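# Slide the paper roll onto the wooden holder's post

## Task

Fit the paper roll over the upright post of the wooden holder so that it sits down on the holder's base, and then release it so no gripper is touching the roll.

## Robot and tools

Robot: two arms, left_arm and right_arm, each ending in a parallel two-finger gripper. The fingers point along the gripper's own +z axis and close along its y axis. The reported end_effector_position is the point between the finger pads, roughly 1 cm short of the fingertips.

Frame: one scene frame for both arms. Origin is at table-top height, halfway between the two nominal arm bases; +x runs out over the table, +z is up, and left_arm sits on the +y side (arm names do not match image left/right). Positions are in metres; orientations are quaternions written w first (qw, qx, qy, qz). Reported poses may be off by a few centimetres, more at long reach. Friction and gravity can leave a gripper a centimetre or more from where it was sent, even with nothing touching it.

The row: every motion command uses rows of 16 numbers, always covering both arms: left_arm x, y, z, qw, qx, qy, qz, opening, then right_arm in the same order. x, y, z and the quaternion are absolute target poses for that gripper in the scene frame, not offsets. Opening runs from -1 (closed) to +1 (fully open, 0.094 m). An arm that should not move must be given its current full pose (from the last result) and its intended opening in every row; reuse a fixed quaternion rather than the drifting reported one.

Tools:
- execute_actions, argument actions (list with zero or one item) and optional cameras. An empty list just reports state (with pictures). An item {"rows": [...], "steps": n} plays up to 15 rows, one per control step of 1/30 s (n at most 15, default 15; the last row repeats to fill). Each target must lie within 0.6 m of that arm's last reported position along every axis of its gripper, or the call is refused and nothing moves. An item {"steps": n} with no rows waits up to 300 steps, counted from the previous result. Results are sampled 5 steps before an action ends; those steps still run afterwards.
- move, argument target: one 16-number row or a list of up to 15 rows, no distance limit. speed: m/s per arm path, 0.002 to 2.9, default 0.25 (rotation up to twice that in rad/s); one value or one per target. blend: corner rounding in metres for lists, default 0. blocking: false returns after about 0.5 s while motion continues. Paths are straight, finish together, last 0.5 to 10 s and do not avoid obstacles or the other arm. Faster means more lag, stray and harder contact. Opening changes on the first target apply at the start; on later targets they apply once everything has come to rest there. The result adds a "move:" line: done (within 10 mm and 2 degrees), off_target, moving, held or fault, plus limits such as paced (pose clipped) or held (steps withheld). done does not mean no contact.
- wait, argument seconds (0 to 10): lets time pass without new commands; ends early if a move finishes.
- stop: brakes a running move; needs braking distance; fingers keep moving.
- zoom_image, arguments camera (cam_high, cam_left_wrist or cam_right_wrist) and region [x0, y0, x1, y1] in pixels from the top-left, at most 504 by 504, on that camera's latest image.
- finished_scene, argument scene (the current scene's number): ends and grades the scene, irreversible. Its result states the next task.

Cameras: cam_high (fixed, overhead view), cam_left_wrist, cam_right_wrist, all 672x504, with calibration matrices given in OpenCV form; wrist pictures can lag during motion. pictures param: ["all"], [] or a list of names.

Result lines: each arm's end_effector_position and end_effector_quat_wxyz, Hand target (the pose being driven toward now), Joint positions (last entry is finger opening in metres), Joint velocities ("within noise" means at rest), Joint torques (include arm weight; entries 1 to 3 wrap at ±28 N m), and grip_measured on the opening scale. grip_measured reads up to ~2.7 mm wide when empty and follows the command even when blocked by an object, so it does not reveal first contact; on a firm part it settles slightly under the part's width. Full force begins about 0.05 below the touch reading (more for round objects). To release, command an opening well above grip_measured.

Control behaviour: each step the commanded orientation is clipped to within 40 degrees of the measured one; position is favoured over orientation. Elbows cannot fully straighten. Tiny moves may not start. Avoid paths close to an arm's own base (they can flip its shoulder posture); go around instead. Joint ranges (rad): waist -2.618 to 3.054, shoulder 0.000 to 3.142, elbow 0.000 to 3.142 (straight at 2.901), wrist pitch -1.571 to 1.571, wrist yaw -1.571 to 1.571, wrist roll -2.094 to 2.094.

While you think, the simulation keeps running and any move continues. Sustained loads, stretched arms or pushing at unreachable poses heat motors: MOTOR HOT appears at 75 °C, at 90 °C the arm folds and idles, at 100 °C it goes limp.

Avoid: dropping the roll or letting it leave the table, releasing it while it is moving, fast impacts or strong pushing, gripper-to-gripper or gripper-on-finger contact between arms (can end the scene), and any arm stop or fault. A camera cable touching something counts as contact. Loose objects may occasionally get nudged. Lower the roll gently over the post, confirm it sits on the base, open the fingers and withdraw before ending the scene.

Each tool is called after "Emit:" as name(argument=value, ...), one argument or row to a line, values as JSON.

## Session

Emit:
execute_actions(
  actions=[],
  cameras=["all"],
)

Scene clock: 0.00 s of 4400.00 s.
left_arm: end_effector_position=(+0.3990, +0.2155, +0.3339) grip_measured=+1.000 end_effector_quat_wxyz=(+0.613, -0.149, +0.751, -0.193) | right_arm: end_effector_position=(+0.2363, -0.1520, +0.2376) grip_measured=+1.000 end_effector_quat_wxyz=(+0.503, -0.064, +0.821, +0.263)
Joint positions: left_arm=[-0.192 0.968 0.891 -0.096 -0.063 -0.512 0.094] | right_arm=[0.621 0.795 0.631 -0.201 0.071 0.431 0.094]
Joint velocities: within noise
Joint torques (N m): no reading
Motor temperatures (°C): left_arm=[23 24 21 24 22 21 23] | right_arm=[23 23 23 22 22 23 24]
Heat: left arm: 24 °C; right arm: 24 °C.
Hand target: left_arm +0.3971, +0.2160, +0.3393; +0.618, -0.147, +0.748, -0.193 | right_arm +0.2363, -0.1523, +0.2440; +0.509, -0.063, +0.816, +0.265

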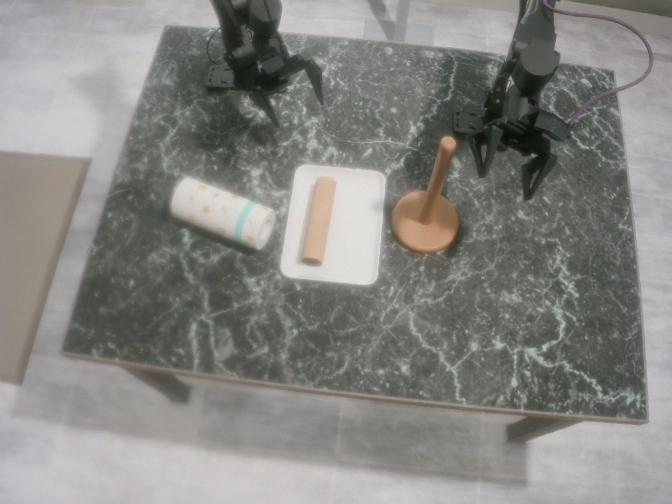

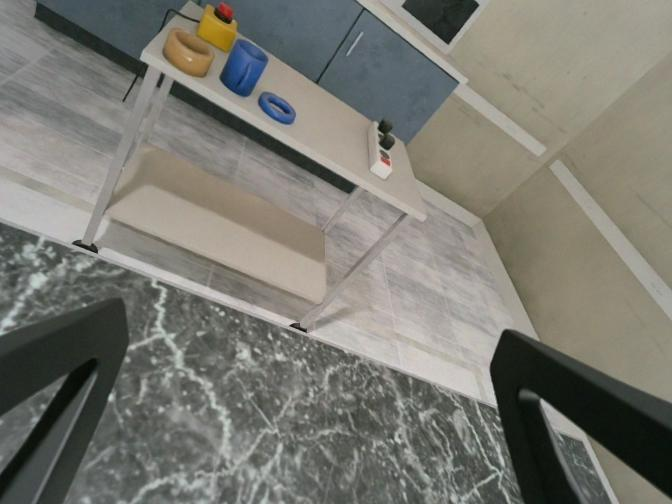

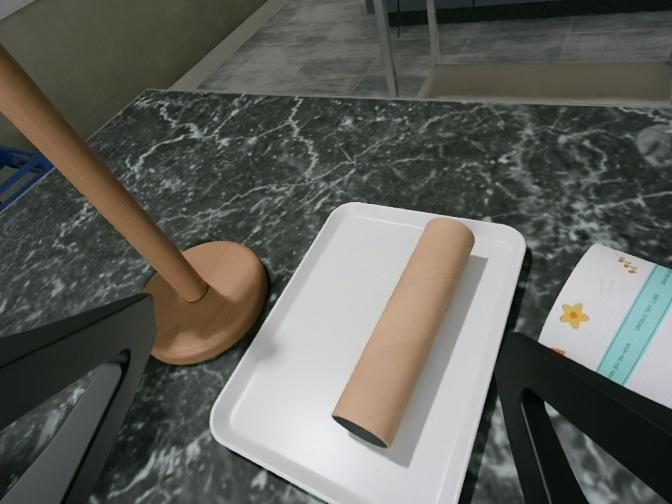

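Emit:
zoom_image(
  camera="cam_high",
  region=[150, 150, 300, 262],
)

Emit:
zoom_image(
  camera="cam_high",
  region=[380, 120, 480, 260],
)

Scaled by 3.360 from the camera's 672x504 image, which has a finer 960x720 frame.

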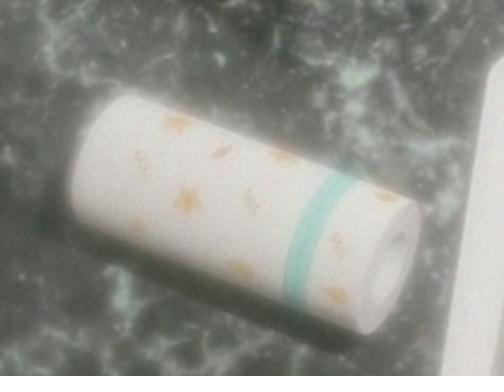

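Scaled by 3.600 from the camera's 672x504 image, which has a finer 960x720 frame.

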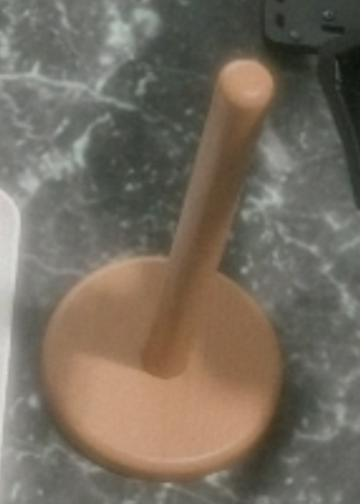

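Emit:
move(
  target=[0.3975, 0.392, 0.334, 0.640, -0.308, 0.701, -0.056, 1.0, 0.366, -0.295, 0.150, 0.0, -0.5954, 0.8034, 0.0, 1.0],
  speed=0.45,
)

Scene clock: 16.03 s of 4400.00 s.
left_arm: end_effector_position=(+0.3948, +0.3897, +0.3212) grip_measured=+1.000 end_effector_quat_wxyz=(+0.630, -0.316, +0.707, -0.060) | right_arm: end_effector_position=(+0.3627, -0.2972, +0.1530) grip_measured=+1.000 end_effector_quat_wxyz=(+0.008, -0.590, +0.808, -0.001)
Joint positions: left_arm=[0.318 1.024 0.891 -0.068 0.011 -0.512 0.094] | right_arm=[0.069 2.042 1.991 -1.505 -0.006 -1.179 0.094]
Joint velocities: within noise
Joint torques (N m): left_arm=[0.43 -2.52 10.4 2.28 0.03 0.11] | right_arm=[0.58 -9.46 9.35 0.09 0.05 -0.05]
Motor temperatures (°C): left_arm=[23 24 22 28 22 21 23] | right_arm=[23 24 24 26 22 23 24]
Heat: left arm: 28 °C; right arm: 26 °C.
Hand target: left_arm +0.3971, +0.3919, +0.3338; +0.640, -0.308, +0.701, -0.056 | right_arm +0.3658, -0.2950, +0.1499; +0.000, -0.595, +0.803, +0.000
Off the commanded pose: left_arm 0.013 m, 2 deg | right_arm 0.005 m, 1 deg.
Kept back: nothing.
move: off_target (left_arm)
camera_calibration:
cam_left_wrist: T_world_to_cam=[[0.349842, -0.730219, 0.586848, -0.0461232], [-0.408164, -0.68266, -0.606117, 0.646916], [0.843216, -0.0274856, -0.536872, -0.0460843], [0, 0, 0, 1]] pos_world=[0.319043, 0.406677, 0.394433]
cam_right_wrist: T_world_to_cam=[[0.982409, -0.186329, -0.0123978, -0.410579], [-0.158956, -0.869237, 0.468145, -0.248497], [-0.0980053, -0.457939, -0.883565, 0.138534], [0, 0, 0, 1]] pos_world=[0.377434, -0.229065, 0.233647]

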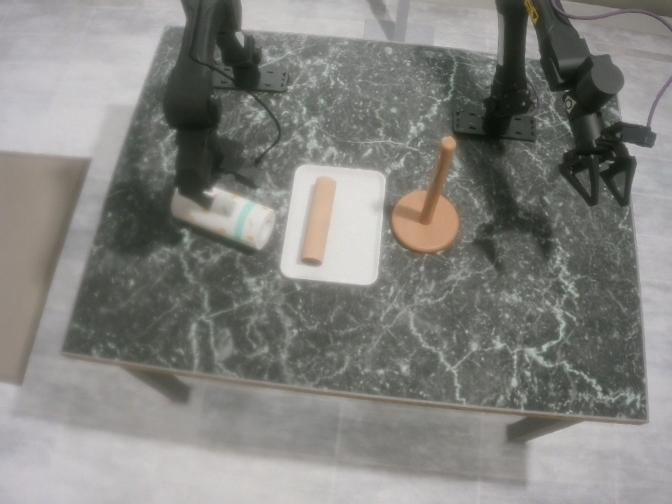

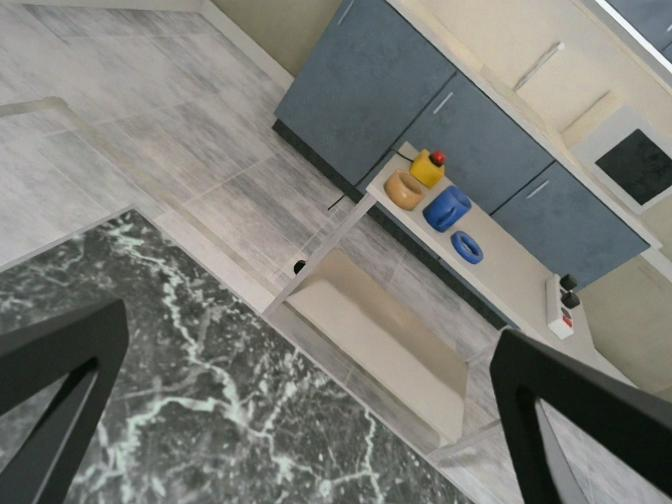

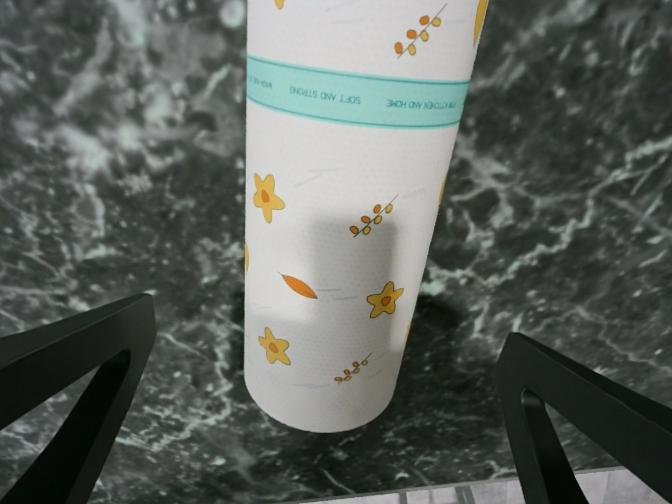

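Emit:
zoom_image(
  camera="cam_right_wrist",
  region=[90, 260, 594, 460],
)

Emit:
zoom_image(
  camera="cam_right_wrist",
  region=[210, 0, 510, 225],
)

Scaled by 1.000.

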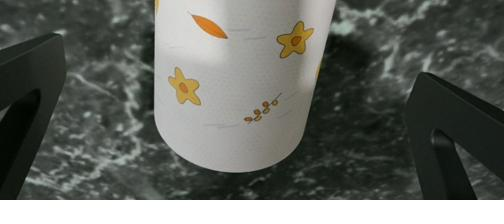

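Scaled by 1.680 from the camera's 672x504 image, which has a finer 960x720 frame.

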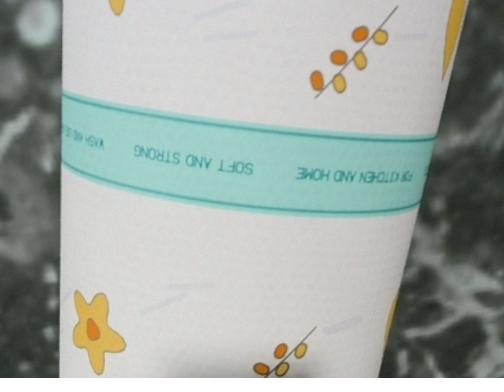

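Emit:
move(
  target=[0.3975, 0.392, 0.334, 0.640, -0.308, 0.701, -0.056, 1.0, 0.3695, -0.2960, 0.095, 0.0, -0.5954, 0.8034, 0.0, 1.0],
  speed=0.15,
  cameras=["cam_right_wrist", "cam_high"],
)

Scene clock: 23.73 s of 4400.00 s.
left_arm: end_effector_position=(+0.3949, +0.3896, +0.3213) grip_measured=+1.000 end_effector_quat_wxyz=(+0.630, -0.315, +0.707, -0.060) | right_arm: end_effector_position=(+0.3710, -0.2967, +0.1078) grip_measured=+1.000 end_effector_quat_wxyz=(+0.013, -0.591, +0.806, -0.005)
Joint positions: left_arm=[0.318 1.024 0.891 -0.068 0.011 -0.512 0.094] | right_arm=[0.069 2.044 1.813 -1.312 -0.005 -1.183 0.094]
Joint velocities: within noise
Joint torques (N m): left_arm=[0.44 -2.48 10.33 2.27 0.01 0.11] | right_arm=[0.38 -10.13 5.14 0.34 0.07 -0.03]
Motor temperatures (°C): left_arm=[23 24 23 29 22 21 23] | right_arm=[23 25 24 25 22 23 24]
Heat: left arm: 29 °C; right arm: 25 °C.
Hand target: left_arm +0.3971, +0.3918, +0.3338; +0.640, -0.308, +0.701, -0.056 | right_arm +0.3692, -0.2960, +0.0952; +0.000, -0.596, +0.803, +0.000
Off the commanded pose: left_arm 0.013 m, 2 deg | right_arm 0.013 m, 2 deg.
Kept back: nothing.
move: off_target (left_arm, right_arm)
camera_calibration:
cam_right_wrist: T_world_to_cam=[[0.983253, -0.182242, 0.00125772, -0.419762], [-0.161821, -0.869858, 0.466006, -0.224543], [-0.083832, -0.458405, -0.884781, 0.0943657], [0, 0, 0, 1]] pos_world=[0.384307, -0.228561, 0.188659]
Images, in order (width x height): cam_high 672x504, cam_right_wrist 672x504.

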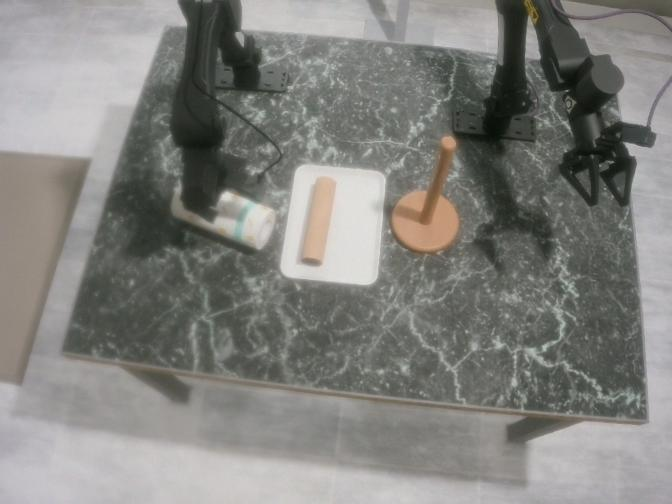

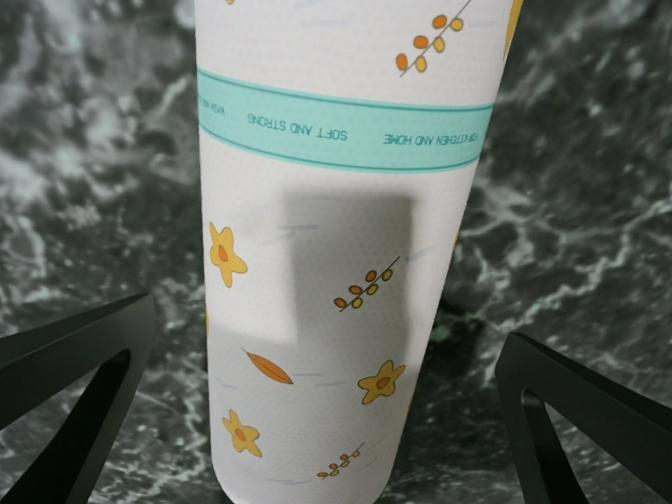

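Emit:
move(
  target=[
    [0.3975, 0.392, 0.334, 0.640, -0.308, 0.701, -0.056, 1.0, 0.3682, -0.2958, 0.040, 0.0, -0.5954, 0.8034, 0.0, 1.0],
    [0.3975, 0.392, 0.334, 0.640, -0.308, 0.701, -0.056, 1.0, 0.3682, -0.2958, 0.040, 0.0, -0.5954, 0.8034, 0.0, 0.82],
  ],
  speed=0.12,
  cameras=["cam_right_wrist"],
)

Scene clock: 28.00 s of 4400.00 s.
left_arm: end_effector_position=(+0.3949, +0.3896, +0.3213) grip_measured=+1.000 end_effector_quat_wxyz=(+0.630, -0.315, +0.707, -0.060) | right_arm: end_effector_position=(+0.3715, -0.2969, +0.0528) grip_measured=+0.826 end_effector_quat_wxyz=(+0.013, -0.591, +0.806, -0.006)
Joint positions: left_arm=[0.318 1.024 0.891 -0.068 0.011 -0.512 0.094] | right_arm=[0.069 2.067 1.628 -1.104 -0.004 -1.183 0.086]
Joint velocities: within noise
Joint torques (N m): left_arm=[0.47 -2.61 10.32 2.26 0.01 0.11] | right_arm=[0.38 -10.21 5.19 0.36 0.06 -0.02]
Motor temperatures (°C): left_arm=[23 24 23 29 22 21 23] | right_arm=[23 25 24 25 22 23 24]
Heat: left arm: 29 °C; right arm: 25 °C.
Hand target: left_arm +0.3971, +0.3919, +0.3338; +0.640, -0.308, +0.701, -0.056 | right_arm +0.3679, -0.2958, +0.0403; +0.000, -0.596, +0.803, +0.000
Off the commanded pose: left_arm 0.013 m, 2 deg | right_arm 0.013 m, 2 deg.
Kept back: nothing.
move: off_target (left_arm, right_arm); target 2's new opening was sent with right_arm's hand 0.013 m and 2 deg from that target
camera_calibration:
cam_right_wrist: T_world_to_cam=[[0.983318, -0.18189, 0.00149918, -0.420179], [-0.161531, -0.869402, 0.466956, -0.199005], [-0.0836314, -0.459408, -0.884279, 0.0452382], [0, 0, 0, 1]] pos_world=[0.384807, -0.228659, 0.13356]
Images, in order (width x height): cam_right_wrist 672x504.

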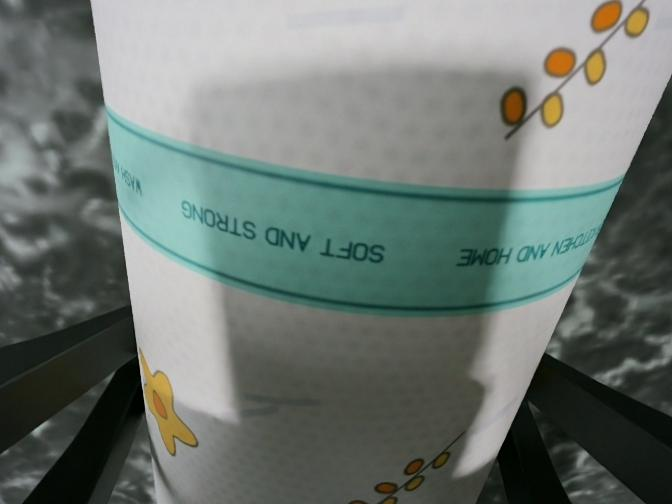

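Emit:
execute_actions(
  actions=[
    {"rows": [[0.3975,0.392,0.334,0.640,-0.308,0.701,-0.056,1.0,0.3682,-0.2958,0.040,0.0,-0.5954,0.8034,0.0,0.80],[0.3975,0.392,0.334,0.640,-0.308,0.701,-0.056,1.0,0.3682,-0.2958,0.040,0.0,-0.5954,0.8034,0.0,0.785],[0.3975,0.392,0.334,0.640,-0.308,0.701,-0.056,1.0,0.3682,-0.2958,0.040,0.0,-0.5954,0.8034,0.0,0.77],[0.3975,0.392,0.334,0.640,-0.308,0.701,-0.056,1.0,0.3682,-0.2958,0.040,0.0,-0.5954,0.8034,0.0,0.755],[0.3975,0.392,0.334,0.640,-0.308,0.701,-0.056,1.0,0.3682,-0.2958,0.040,0.0,-0.5954,0.8034,0.0,0.74],[0.3975,0.392,0.334,0.640,-0.308,0.701,-0.056,1.0,0.3682,-0.2958,0.040,0.0,-0.5954,0.8034,0.0,0.725],[0.3975,0.392,0.334,0.640,-0.308,0.701,-0.056,1.0,0.3682,-0.2958,0.040,0.0,-0.5954,0.8034,0.0,0.71],[0.3975,0.392,0.334,0.640,-0.308,0.701,-0.056,1.0,0.3682,-0.2958,0.040,0.0,-0.5954,0.8034,0.0,0.69],[0.3975,0.392,0.334,0.640,-0.308,0.701,-0.056,1.0,0.3682,-0.2958,0.040,0.0,-0.5954,0.8034,0.0,0.67],[0.3975,0.392,0.334,0.640,-0.308,0.701,-0.056,1.0,0.3682,-0.2958,0.040,0.0,-0.5954,0.8034,0.0,0.65],[0.3975,0.392,0.334,0.640,-0.308,0.701,-0.056,1.0,0.3682,-0.2958,0.040,0.0,-0.5954,0.8034,0.0,0.62],[0.3975,0.392,0.334,0.640,-0.308,0.701,-0.056,1.0,0.3682,-0.2958,0.040,0.0,-0.5954,0.8034,0.0,0.59],[0.3975,0.392,0.334,0.640,-0.308,0.701,-0.056,1.0,0.3682,-0.2958,0.040,0.0,-0.5954,0.8034,0.0,0.56],[0.3975,0.392,0.334,0.640,-0.308,0.701,-0.056,1.0,0.3682,-0.2958,0.040,0.0,-0.5954,0.8034,0.0,0.53],[0.3975,0.392,0.334,0.640,-0.308,0.701,-0.056,1.0,0.3682,-0.2958,0.040,0.0,-0.5954,0.8034,0.0,0.50]], "steps": 15},
  ],
  cameras=["cam_right_wrist"],
)

Scene clock: 29.17 s of 4400.00 s.
left_arm: end_effector_position=(+0.3949, +0.3896, +0.3213) grip_measured=+1.000 end_effector_quat_wxyz=(+0.630, -0.315, +0.707, -0.060) | right_arm: end_effector_position=(+0.3715, -0.2969, +0.0528) grip_measured=+0.752 end_effector_quat_wxyz=(+0.013, -0.591, +0.806, -0.006)
Joint positions: left_arm=[0.318 1.024 0.891 -0.068 0.011 -0.512 0.094] | right_arm=[0.069 2.067 1.628 -1.104 -0.004 -1.183 0.082]
Joint velocities: left_arm=[within noise] | right_arm=[-0.007 0.007 0.002 0.007 -0.022 0.037 -0.006]
Joint torques (N m): left_arm=[0.43 -2.56 10.37 2.29 0 0.12] | right_arm=[0.42 -10.24 5.22 0.36 0.05 -0.04]
Motor temperatures (°C): left_arm=[23 24 23 29 22 21 23] | right_arm=[23 25 24 24 22 23 24]
Heat: left arm: 29 °C; right arm: 25 °C.
Steps of this call (1-25: nothing new was sent; 26-35: this action's first 10). Readings (end_effector_position of left_arm | right_arm):
26: (+0.3949, +0.3896, +0.3213) | (+0.3715, -0.2969, +0.0528)
27: (+0.3949, +0.3896, +0.3213) | (+0.3715, -0.2969, +0.0528)
29: (+0.3949, +0.3896, +0.3213) | (+0.3715, -0.2969, +0.0528)
33: (+0.3949, +0.3896, +0.3213) | (+0.3715, -0.2969, +0.0528)
35: the state above
camera_calibration:
cam_right_wrist: T_world_to_cam=[[0.983318, -0.18189, 0.00149918, -0.420179], [-0.161531, -0.869402, 0.466956, -0.199005], [-0.0836314, -0.459408, -0.884279, 0.0452382], [0, 0, 0, 1]] pos_world=[0.384807, -0.228659, 0.13356]
Images, in order (width x height): cam_right_wrist 672x504.

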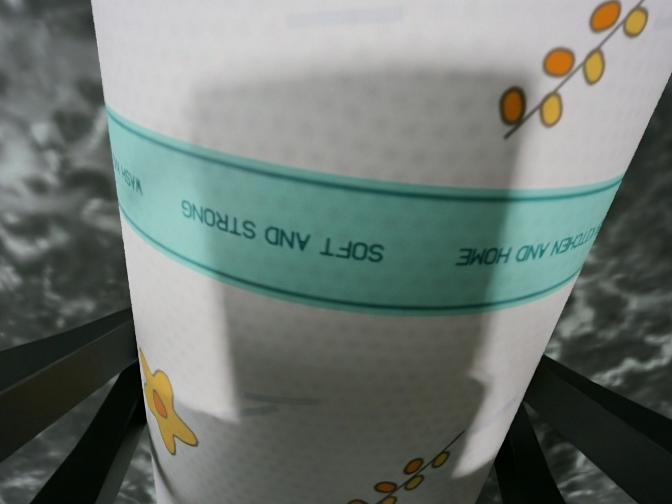

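Emit:
move(
  target=[
    [0.3975, 0.392, 0.334, 0.640, -0.308, 0.701, -0.056, 1.0, 0.3685, -0.2950, 0.130, 0.0, -0.5954, 0.8034, 0.0, 0.5],
    [0.3975, 0.392, 0.334, 0.640, -0.308, 0.701, -0.056, 1.0, 0.3285, 0.1265, 0.452, 0.6300, -0.3210, 0.6300, 0.3210, 0.5],
  ],
  speed=[0.15, 0.35],
  blend=0.04,
  blocking=false,
  cameras=["cam_right_wrist"],
)

Scene clock: 31.50 s of 4400.00 s.
left_arm: end_effector_position=(+0.3949, +0.3896, +0.3213) grip_measured=+1.000 end_effector_quat_wxyz=(+0.630, -0.315, +0.707, -0.060) | right_arm: end_effector_position=(+0.3721, -0.2968, +0.0863) grip_measured=+0.704 end_effector_quat_wxyz=(+0.007, -0.591, +0.806, -0.002)
Joint positions: left_arm=[0.318 1.024 0.891 -0.068 0.011 -0.512 0.094] | right_arm=[0.069 2.067 1.763 -1.254 -0.004 -1.183 0.08]
Joint velocities: left_arm=[within noise] | right_arm=[0.002 0.002 0.579 -0.52 -0.051 0.022 0]
Joint torques (N m): left_arm=[0.39 -2.63 10.28 2.27 0.03 0.11] | right_arm=[0.53 -13.65 9.59 0.07 0.06 -0.03]
Motor temperatures (°C): left_arm=[23 24 23 29 22 21 23] | right_arm=[23 25 24 24 22 23 24]
Heat: left arm: 29 °C; right arm: 25 °C.
Hand target: left_arm +0.3970, +0.3918, +0.3337; +0.640, -0.308, +0.701, -0.056 | right_arm +0.3678, -0.2953, +0.1093; +0.003, -0.595, +0.803, -0.002
Off your previous action's commanded pose at its last step (step 5 of this call): left_arm 0.013 m, 2 deg | right_arm 0.013 m, 2 deg.
Off the commanded pose: left_arm 0.013 m, 2 deg | right_arm 0.561 m, 91 deg.
Kept back: nothing.
move: running; path passed 0 of 2 targets
camera_calibration:
cam_right_wrist: T_world_to_cam=[[0.983242, -0.181829, -0.0131854, -0.419596], [-0.154364, -0.868836, 0.470422, -0.217281], [-0.0969922, -0.460503, -0.882343, 0.0795208], [0, 0, 0, 1]] pos_world=[0.386737, -0.228456, 0.166846]
Images, in order (width x height): cam_right_wrist 672x504.

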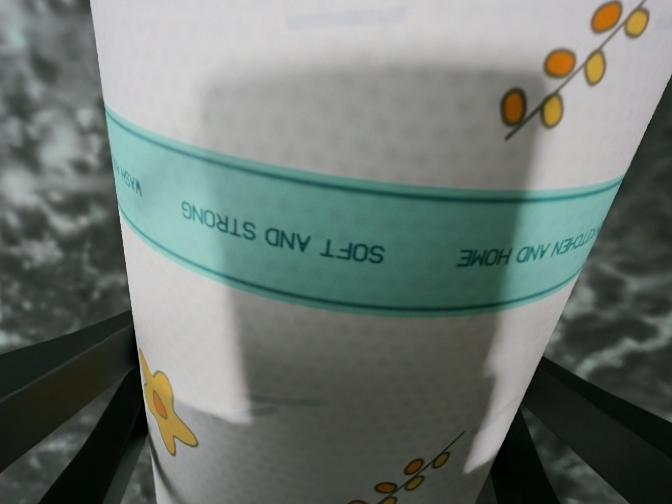

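Emit:
wait(
  seconds=6,
  cameras=["cam_high", "cam_right_wrist", "cam_left_wrist"],
)

Scene clock: 34.83 s of 4400.00 s.
left_arm: end_effector_position=(+0.3949, +0.3896, +0.3214) grip_measured=+1.000 end_effector_quat_wxyz=(+0.630, -0.315, +0.707, -0.060) | right_arm: end_effector_position=(+0.3237, +0.1207, +0.4352) grip_measured=+0.704 end_effector_quat_wxyz=(+0.612, -0.334, +0.645, +0.312)
Joint positions: left_arm=[0.318 1.024 0.891 -0.067 0.011 -0.512 0.094] | right_arm=[0.878 1.811 1.869 -0.114 -0.058 -0.008 0.08]
Joint velocities: within noise
Joint torques (N m): left_arm=[0.42 -2.54 10.35 2.27 0.01 0.1] | right_arm=[0.17 -8.83 11.92 2.38 0.07 0.12]
Motor temperatures (°C): left_arm=[23 24 23 30 22 21 23] | right_arm=[23 26 24 25 22 23 24]
Heat: left arm: 30 °C; right arm: 26 °C.
Hand target: left_arm +0.3971, +0.3919, +0.3338; +0.640, -0.308, +0.701, -0.056 | right_arm +0.3275, +0.1252, +0.4515; +0.630, -0.321, +0.630, +0.321
Off the commanded pose: left_arm 0.013 m, 2 deg | right_arm 0.018 m, 3 deg.
earlier move: off_target (left_arm, right_arm)
wait: 3.20 of 6 s (the move ended)
camera_calibration:
cam_left_wrist: T_world_to_cam=[[0.349085, -0.730462, 0.586996, -0.0459719], [-0.408027, -0.682388, -0.606515, 0.646911], [0.843596, -0.027785, -0.53626, -0.0462749], [0, 0, 0, 1]] pos_world=[0.319043, 0.406578, 0.394532]
cam_right_wrist: T_world_to_cam=[[0.824864, -0.551271, 0.125298, -0.255906], [-0.204986, -0.498207, -0.842479, 0.516871], [0.526858, 0.669246, -0.523956, 0.0806247], [0, 0, 0, 1]] pos_world=[0.274562, 0.0624773, 0.509761]

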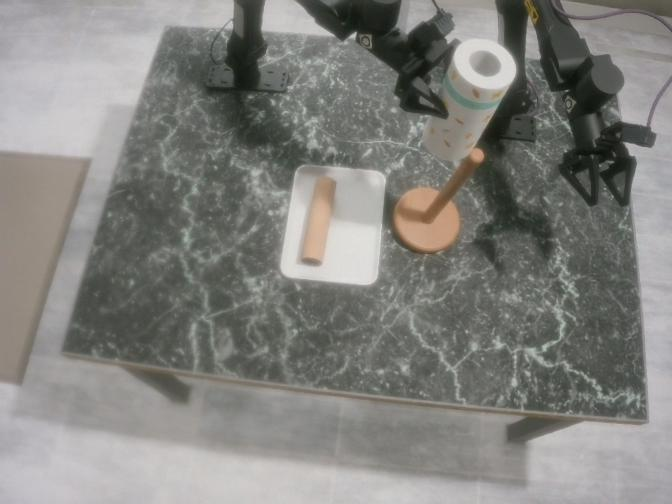

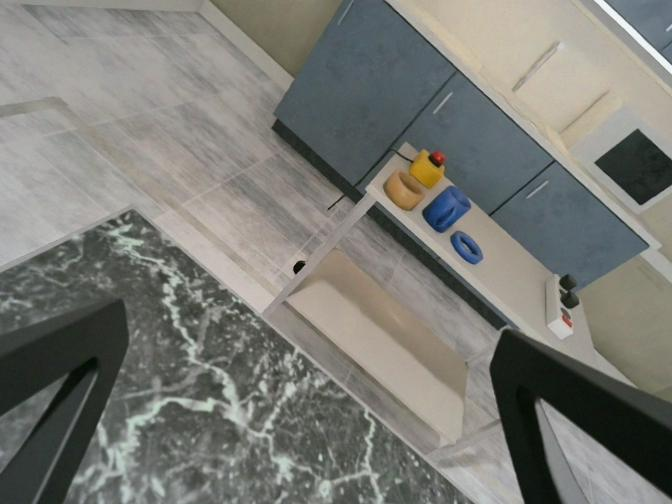

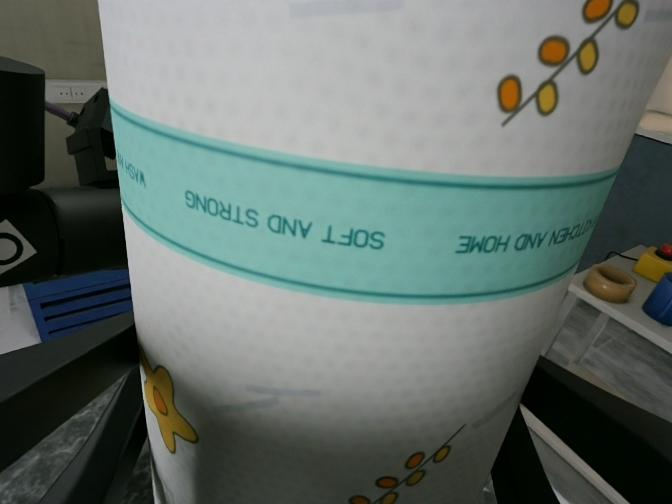

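Emit:
zoom_image(
  camera="cam_high",
  region=[370, 20, 550, 260],
)

Emit:
execute_actions(
  actions=[],
  cameras=["cam_high"],
)

Scaled by 2.100 from the camera's 672x504 image, which has a finer 960x720 frame.

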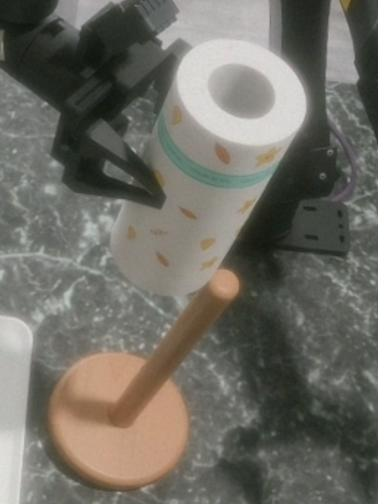

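Scene clock: 35.23 s of 4400.00 s.
left_arm: end_effector_position=(+0.3949, +0.3896, +0.3214) grip_measured=+1.000 end_effector_quat_wxyz=(+0.630, -0.315, +0.707, -0.060) | right_arm: end_effector_position=(+0.3237, +0.1207, +0.4352) grip_measured=+0.704 end_effector_quat_wxyz=(+0.612, -0.334, +0.645, +0.312)
Joint positions: left_arm=[0.318 1.024 0.891 -0.067 0.011 -0.512 0.094] | right_arm=[0.878 1.811 1.869 -0.114 -0.058 -0.008 0.08]
Joint velocities: within noise
Joint torques (N m): left_arm=[0.43 -2.52 10.36 2.24 0.03 0.11] | right_arm=[0.2 -8.8 11.89 2.38 0.1 0.12]
Motor temperatures (°C): left_arm=[23 24 23 30 22 21 23] | right_arm=[23 26 24 25 22 23 24]
Heat: left arm: 30 °C; right arm: 26 °C.
Hand target: left_arm +0.3971, +0.3919, +0.3338; +0.640, -0.308, +0.701, -0.056 | right_arm +0.3274, +0.1252, +0.4515; +0.630, -0.321, +0.630, +0.321
Off the commanded pose: left_arm 0.013 m, 2 deg | right_arm 0.018 m, 3 deg.
Steps of this call (1-12: nothing new was sent). Readings (end_effector_position of left_arm | right_arm):
1: (+0.3949, +0.3896, +0.3214) | (+0.3237, +0.1207, +0.4352)
2: (+0.3949, +0.3896, +0.3214) | (+0.3237, +0.1207, +0.4352)
4: (+0.3949, +0.3896, +0.3214) | (+0.3237, +0.1207, +0.4352)
8: (+0.3949, +0.3896, +0.3214) | (+0.3237, +0.1207, +0.4352)
12: the state above
Images, in order (width x height): cam_high 672x504.

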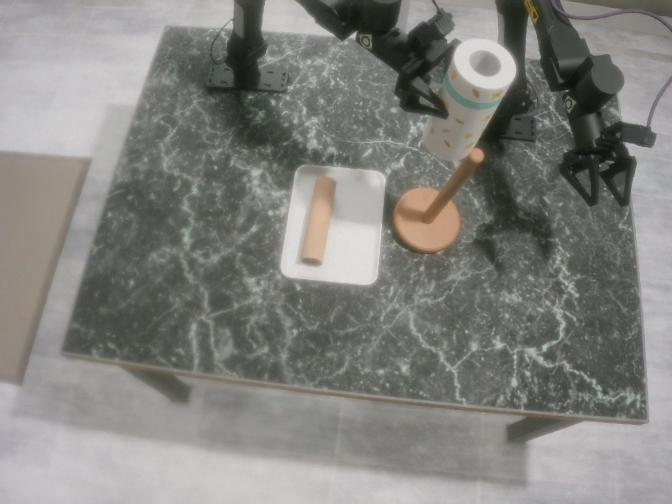

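Emit:
move(
  target=[
    [0.3975, 0.392, 0.334, 0.640, -0.308, 0.701, -0.056, 1.0, 0.3120, 0.0480, 0.4515, 0.6300, -0.3210, 0.6300, 0.3210, 0.5],
    [0.3975, 0.392, 0.334, 0.640, -0.308, 0.701, -0.056, 1.0, 0.3120, 0.0480, 0.495, 0.6300, -0.3210, 0.6300, 0.3210, 0.5],
  ],
  speed=[0.08, 0.12],
  cameras=["cam_high"],
)

Scene clock: 41.40 s of 4400.00 s.
left_arm: end_effector_position=(+0.3949, +0.3896, +0.3214) grip_measured=+1.000 end_effector_quat_wxyz=(+0.630, -0.315, +0.707, -0.060) | right_arm: end_effector_position=(+0.3105, +0.0481, +0.4846) grip_measured=+0.704 end_effector_quat_wxyz=(+0.623, -0.322, +0.639, +0.316)
Joint positions: left_arm=[0.318 1.024 0.891 -0.067 0.011 -0.512 0.094] | right_arm=[0.778 1.618 1.821 -0.227 -0.145 -0.002 0.08]
Joint velocities: within noise
Joint torques (N m): left_arm=[0.44 -2.55 10.32 2.27 0.01 0.12] | right_arm=[-0.54 -7.76 10.21 2 -0.17 0.05]
Motor temperatures (°C): left_arm=[23 24 24 30 22 21 23] | right_arm=[23 26 25 27 22 23 25]
Heat: left arm: 30 °C; right arm: 27 °C.
Hand target: left_arm +0.3971, +0.3919, +0.3338; +0.640, -0.308, +0.701, -0.056 | right_arm +0.3118, +0.0477, +0.4949; +0.630, -0.321, +0.630, +0.321
Off the commanded pose: left_arm 0.013 m, 2 deg | right_arm 0.011 m, 1 deg.
Kept back: nothing.
move: off_target (left_arm, right_arm)
Images, in order (width x height): cam_high 672x504.

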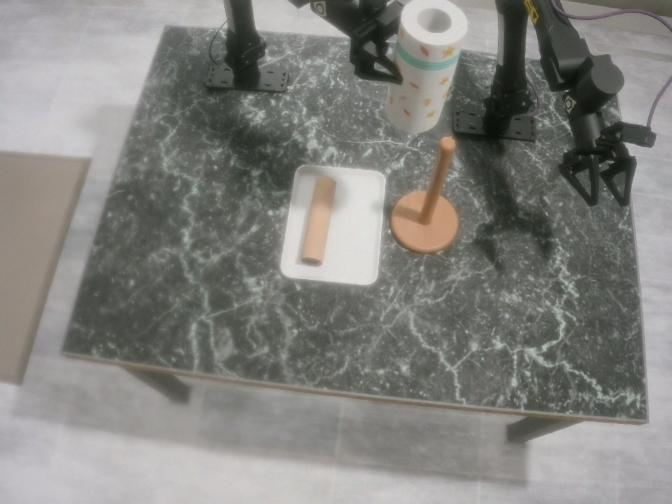

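Emit:
zoom_image(
  camera="cam_high",
  region=[340, 0, 510, 260],
)

Emit:
zoom_image(
  camera="cam_high",
  region=[380, 0, 480, 150],
)

Scaled by 1.938 from the camera's 672x504 image, which has a finer 960x720 frame.

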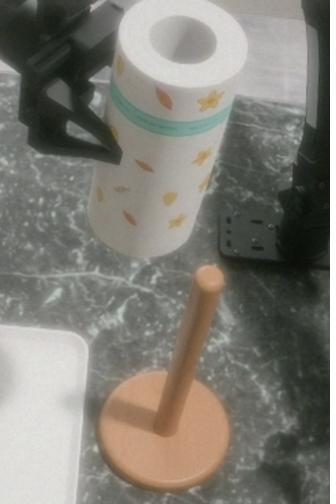

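Scaled by 3.360 from the camera's 672x504 image, which has a finer 960x720 frame.

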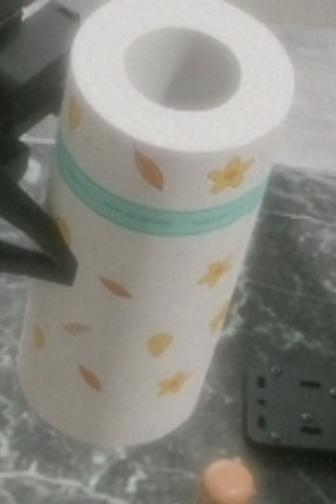

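Emit:
move(
  target=[0.3975, 0.392, 0.334, 0.640, -0.308, 0.701, -0.056, 1.0, 0.3062, 0.1160, 0.472, 0.6427, -0.3156, 0.6171, 0.3263, 0.5],
  speed=0.12,
  cameras=["cam_high"],
)

Emit:
zoom_image(
  camera="cam_high",
  region=[400, 0, 520, 180],
)

Scene clock: 48.83 s of 4400.00 s.
left_arm: end_effector_position=(+0.3949, +0.3896, +0.3214) grip_measured=+1.000 end_effector_quat_wxyz=(+0.630, -0.315, +0.707, -0.060) | right_arm: end_effector_position=(+0.3040, +0.1137, +0.4527) grip_measured=+0.704 end_effector_quat_wxyz=(+0.624, -0.327, +0.633, +0.321)
Joint positions: left_arm=[0.318 1.024 0.891 -0.067 0.011 -0.512 0.094] | right_arm=[0.906 1.747 1.821 -0.09 -0.033 -0.002 0.08]
Joint velocities: within noise
Joint torques (N m): left_arm=[0.42 -2.45 10.4 2.26 0.02 0.12] | right_arm=[0.31 -9.18 11.41 2.26 0.14 0.03]
Motor temperatures (°C): left_arm=[23 24 24 30 22 21 23] | right_arm=[23 25 25 28 22 23 25]
Heat: left arm: 30 °C; right arm: 28 °C.
Hand target: left_arm +0.3971, +0.3918, +0.3338; +0.640, -0.308, +0.701, -0.056 | right_arm +0.3053, +0.1149, +0.4715; +0.643, -0.316, +0.617, +0.327
Off the commanded pose: left_arm 0.013 m, 2 deg | right_arm 0.020 m, 3 deg.
Kept back: nothing.
move: off_target (left_arm, right_arm)
Images, in order (width x height): cam_high 672x504.

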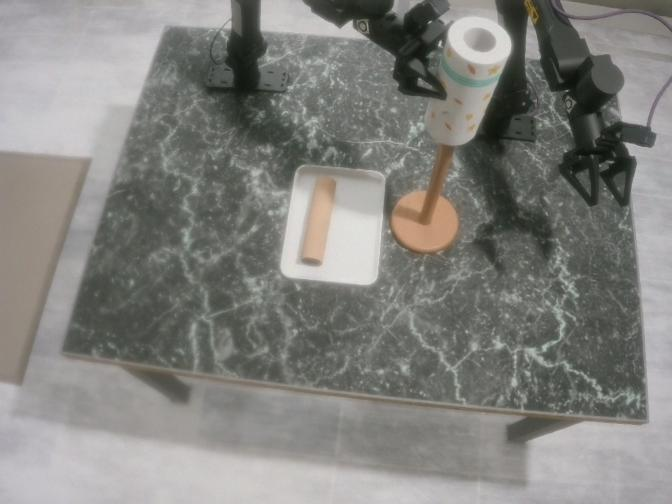

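Scaled by 2.800 from the camera's 672x504 image, which has a finer 960x720 frame.

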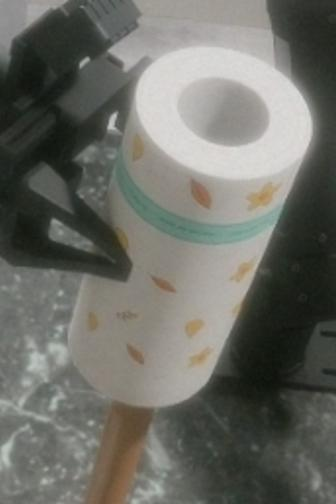

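Emit:
move(
  target=[0.3975, 0.392, 0.334, 0.640, -0.308, 0.701, -0.056, 1.0, 0.3262, 0.1180, 0.480, 0.6535, -0.3092, 0.6057, 0.3324, 0.5],
  speed=0.12,
  cameras=["cam_high"],
)

Emit:
zoom_image(
  camera="cam_high",
  region=[410, 20, 520, 180],
)

Scene clock: 58.30 s of 4400.00 s.
left_arm: end_effector_position=(+0.3949, +0.3896, +0.3214) grip_measured=+1.000 end_effector_quat_wxyz=(+0.630, -0.315, +0.707, -0.060) | right_arm: end_effector_position=(+0.3239, +0.1146, +0.4624) grip_measured=+0.704 end_effector_quat_wxyz=(+0.640, -0.315, +0.624, +0.320)
Joint positions: left_arm=[0.318 1.024 0.891 -0.067 0.011 -0.512 0.094] | right_arm=[0.876 1.8 1.886 -0.062 -0.043 -0.002 0.08]
Joint velocities: within noise
Joint torques (N m): left_arm=[0.44 -2.47 10.37 2.25 0.02 0.11] | right_arm=[-0.29 -9.06 11.75 2.25 -0.14 0.09]
Motor temperatures (°C): left_arm=[23 24 24 31 22 21 23] | right_arm=[23 25 25 30 22 23 25]
Heat: left arm: 31 °C; right arm: 30 °C.
Hand target: left_arm +0.3971, +0.3918, +0.3338; +0.640, -0.308, +0.701, -0.056 | right_arm +0.3253, +0.1168, +0.4794; +0.654, -0.309, +0.606, +0.332
Off the commanded pose: left_arm 0.013 m, 2 deg | right_arm 0.018 m, 3 deg.
Kept back: nothing.
move: off_target (left_arm, right_arm)
Images, in order (width x height): cam_high 672x504.

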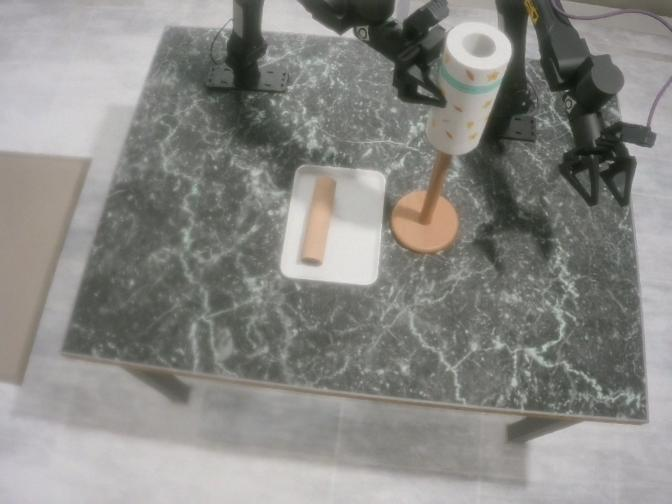

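Scaled by 3.150 from the camera's 672x504 image, which has a finer 960x720 frame.

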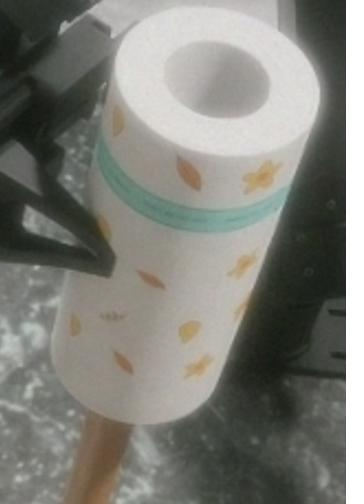

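Emit:
move(
  target=[0.3975, 0.392, 0.334, 0.640, -0.308, 0.701, -0.056, 1.0, 0.3242, 0.1170, 0.432, 0.6520, -0.3103, 0.6073, 0.3315, 0.5],
  speed=0.09,
  cameras=["cam_high"],
)

Emit:
zoom_image(
  camera="cam_high",
  region=[380, 30, 520, 260],
)

Scene clock: 60.43 s of 4400.00 s.
left_arm: end_effector_position=(+0.3949, +0.3896, +0.3214) grip_measured=+1.000 end_effector_quat_wxyz=(+0.630, -0.315, +0.707, -0.060) | right_arm: end_effector_position=(+0.3305, +0.1235, +0.4102) grip_measured=+0.704 end_effector_quat_wxyz=(+0.634, -0.318, +0.629, +0.319)
Joint positions: left_arm=[0.318 1.024 0.891 -0.067 0.011 -0.512 0.094] | right_arm=[0.876 1.8 1.69 0.116 -0.046 -0.002 0.08]
Joint velocities: within noise
Joint torques (N m): left_arm=[0.43 -2.47 10.35 2.24 0.01 0.11] | right_arm=[-0.13 -14.32 6.65 2.42 -0.12 0.06]
Motor temperatures (°C): left_arm=[23 24 24 31 22 21 23] | right_arm=[23 26 25 30 22 23 26]
Heat: left arm: 31 °C; right arm: 30 °C.
Hand target: left_arm +0.3971, +0.3918, +0.3338; +0.640, -0.308, +0.701, -0.056 | right_arm +0.3241, +0.1168, +0.4318; +0.652, -0.311, +0.608, +0.331
Off the commanded pose: left_arm 0.013 m, 2 deg | right_arm 0.024 m, 4 deg.
Kept back: nothing.
move: off_target (left_arm, right_arm)
Images, in order (width x height): cam_high 672x504.

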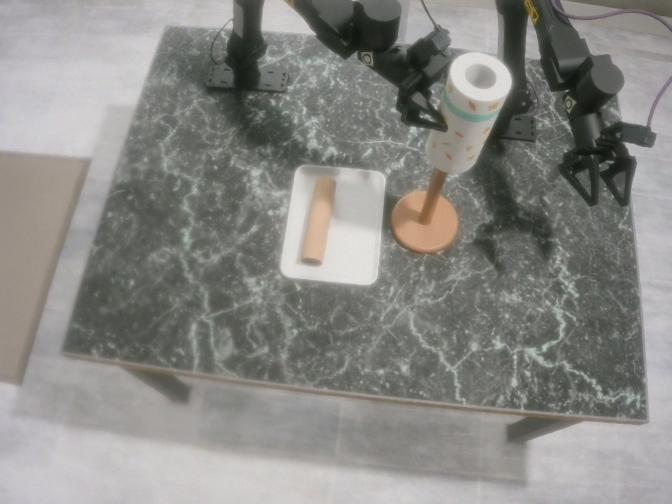

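Scaled by 2.191 from the camera's 672x504 image, which has a finer 960x720 frame.

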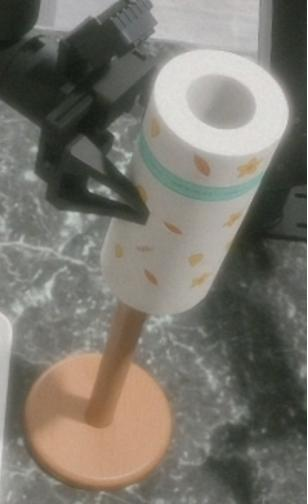

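Emit:
move(
  target=[0.3975, 0.392, 0.334, 0.640, -0.308, 0.701, -0.056, 1.0, 0.3190, 0.1110, 0.370, 0.6520, -0.3103, 0.6073, 0.3315, 0.5],
  speed=0.09,
  cameras=["cam_high"],
)

Scene clock: 63.30 s of 4400.00 s.
left_arm: end_effector_position=(+0.3949, +0.3896, +0.3214) grip_measured=+1.000 end_effector_quat_wxyz=(+0.630, -0.315, +0.707, -0.060) | right_arm: end_effector_position=(+0.3281, +0.1205, +0.3394) grip_measured=+0.704 end_effector_quat_wxyz=(+0.630, -0.320, +0.633, +0.317)
Joint positions: left_arm=[0.318 1.024 0.891 -0.067 0.011 -0.512 0.094] | right_arm=[0.876 1.786 1.403 0.378 -0.046 -0.002 0.08]
Joint velocities: within noise
Joint torques (N m): left_arm=[0.36 -2.52 10.35 2.25 0.01 0.11] | right_arm=[-0.02 -16.09 6.64 2.37 -0.11 0.08]
Motor temperatures (°C): left_arm=[23 24 24 31 22 21 23] | right_arm=[23 26 25 31 22 23 26]
Heat: left arm: 31 °C; right arm: 31 °C.
Hand target: left_arm +0.3971, +0.3918, +0.3338; +0.640, -0.308, +0.701, -0.056 | right_arm +0.3193, +0.1114, +0.3696; +0.652, -0.311, +0.607, +0.331
Off the commanded pose: left_arm 0.013 m, 2 deg | right_arm 0.033 m, 4 deg.
Kept back: nothing.
move: off_target (left_arm, right_arm)
Images, in order (width x height): cam_high 672x504.

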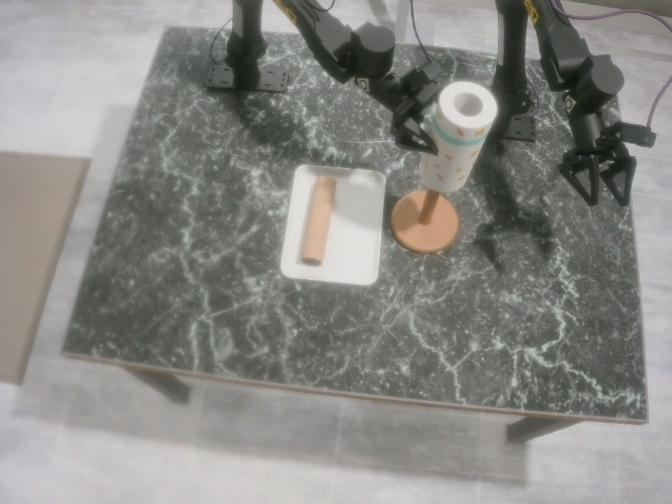

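Emit:
move(
  target=[0.3975, 0.392, 0.334, 0.640, -0.308, 0.701, -0.056, 1.0, 0.3160, 0.1080, 0.285, 0.6520, -0.3103, 0.6073, 0.3315, 0.5],
  speed=0.1,
  cameras=["cam_high"],
)

Scene clock: 65.00 s of 4400.00 s.
left_arm: end_effector_position=(+0.3949, +0.3896, +0.3214) grip_measured=+1.000 end_effector_quat_wxyz=(+0.630, -0.315, +0.707, -0.060) | right_arm: end_effector_position=(+0.3162, +0.1058, +0.2944) grip_measured=+0.704 end_effector_quat_wxyz=(+0.654, -0.309, +0.608, +0.328)
Joint positions: left_arm=[0.318 1.024 0.891 -0.067 0.011 -0.512 0.094] | right_arm=[0.876 1.785 1.138 0.719 -0.046 -0.002 0.08]
Joint velocities: within noise
Joint torques (N m): left_arm=[0.42 -2.56 10.26 2.27 0.04 0.11] | right_arm=[-0.01 -9.03 6.13 2.24 -0.09 0.07]
Motor temperatures (°C): left_arm=[23 24 24 31 22 21 23] | right_arm=[23 26 25 31 22 23 26]
Heat: left arm: 31 °C; right arm: 31 °C.
Hand target: left_arm +0.3971, +0.3918, +0.3338; +0.640, -0.308, +0.701, -0.056 | right_arm +0.3159, +0.1078, +0.2851; +0.652, -0.310, +0.607, +0.331
Off the commanded pose: left_arm 0.013 m, 2 deg | right_arm 0.010 m, 1 deg.
Kept back: nothing.
move: off_target (left_arm)
Images, in order (width x height): cam_high 672x504.

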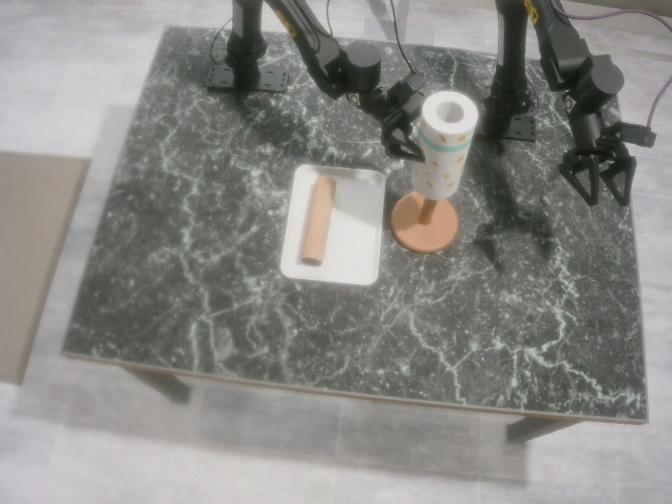

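Emit:
move(
  target=[0.3975, 0.392, 0.334, 0.640, -0.308, 0.701, -0.056, 1.0, 0.3205, 0.1120, 0.205, 0.6430, -0.3140, 0.6170, 0.3280, 0.5],
  speed=0.1,
  cameras=["cam_high"],
)

Scene clock: 67.23 s of 4400.00 s.
left_arm: end_effector_position=(+0.3949, +0.3896, +0.3214) grip_measured=+1.000 end_effector_quat_wxyz=(+0.630, -0.315, +0.707, -0.060) | right_arm: end_effector_position=(+0.3211, +0.1119, +0.2132) grip_measured=+0.704 end_effector_quat_wxyz=(+0.645, -0.313, +0.617, +0.324)
Joint positions: left_arm=[0.318 1.024 0.891 -0.067 0.011 -0.512 0.094] | right_arm=[0.876 1.96 1.033 0.968 -0.046 -0.002 0.08]
Joint velocities: within noise
Joint torques (N m): left_arm=[0.4 -2.56 10.37 2.27 0.02 0.11] | right_arm=[-0.16 -9.88 5.63 2.25 -0.11 0.08]
Motor temperatures (°C): left_arm=[23 24 24 31 22 21 23] | right_arm=[23 26 25 31 22 23 26]
Heat: left arm: 31 °C; right arm: 31 °C.
Hand target: left_arm +0.3971, +0.3918, +0.3338; +0.640, -0.308, +0.701, -0.056 | right_arm +0.3204, +0.1119, +0.2050; +0.643, -0.314, +0.617, +0.328
Off the commanded pose: left_arm 0.013 m, 2 deg | right_arm 0.008 m, 1 deg.
Kept back: nothing.
move: off_target (left_arm)
Images, in order (width x height): cam_high 672x504.

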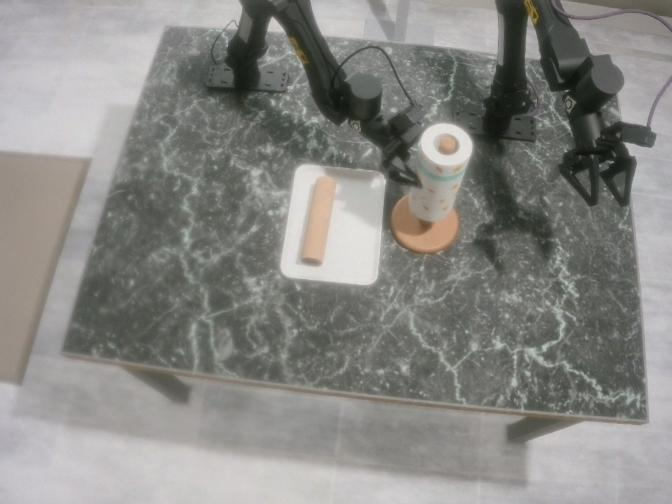

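Emit:
move(
  target=[
    [0.3975, 0.392, 0.334, 0.640, -0.308, 0.701, -0.056, 1.0, 0.3210, 0.1125, 0.150, 0.6350, -0.3174, 0.6256, 0.3250, 0.5],
    [0.3975, 0.392, 0.334, 0.640, -0.308, 0.701, -0.056, 1.0, 0.3210, 0.1125, 0.118, 0.6350, -0.3174, 0.6256, 0.3250, 0.5],
  ],
  speed=[0.1, 0.045],
  cameras=["cam_high"],
)

Emit:
zoom_image(
  camera="cam_high",
  region=[370, 100, 510, 280],
)

Scene clock: 69.57 s of 4400.00 s.
left_arm: end_effector_position=(+0.3949, +0.3896, +0.3214) grip_measured=+1.000 end_effector_quat_wxyz=(+0.630, -0.315, +0.707, -0.060) | right_arm: end_effector_position=(+0.3229, +0.1142, +0.1337) grip_measured=+0.704 end_effector_quat_wxyz=(+0.642, -0.314, +0.620, +0.323)
Joint positions: left_arm=[0.318 1.024 0.891 -0.067 0.011 -0.512 0.094] | right_arm=[0.876 2.196 0.99 1.24 -0.046 0 0.08]
Joint velocities: within noise
Joint torques (N m): left_arm=[0.43 -2.47 10.3 2.27 0.02 0.11] | right_arm=[-0.18 -9.88 4.25 2.19 -0.13 0.07]
Motor temperatures (°C): left_arm=[23 24 24 31 22 21 23] | right_arm=[23 26 25 31 22 23 26]
Heat: left arm: 31 °C; right arm: 31 °C.
Hand target: left_arm +0.3971, +0.3918, +0.3338; +0.640, -0.308, +0.701, -0.056 | right_arm +0.3208, +0.1123, +0.1181; +0.634, -0.317, +0.626, +0.325
Off the commanded pose: left_arm 0.013 m, 2 deg | right_arm 0.016 m, 1 deg.
Kept back: nothing.
move: off_target (left_arm, right_arm)
Images, in order (width x height): cam_high 672x504.

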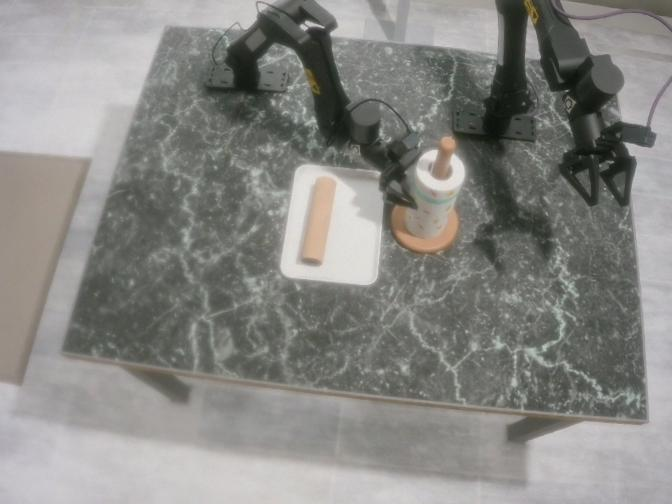

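Scaled by 2.800 from the camera's 672x504 image, which has a finer 960x720 frame.

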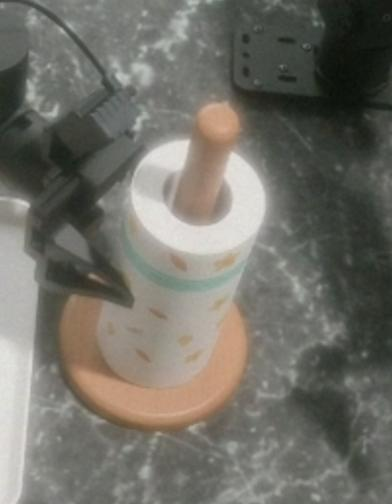

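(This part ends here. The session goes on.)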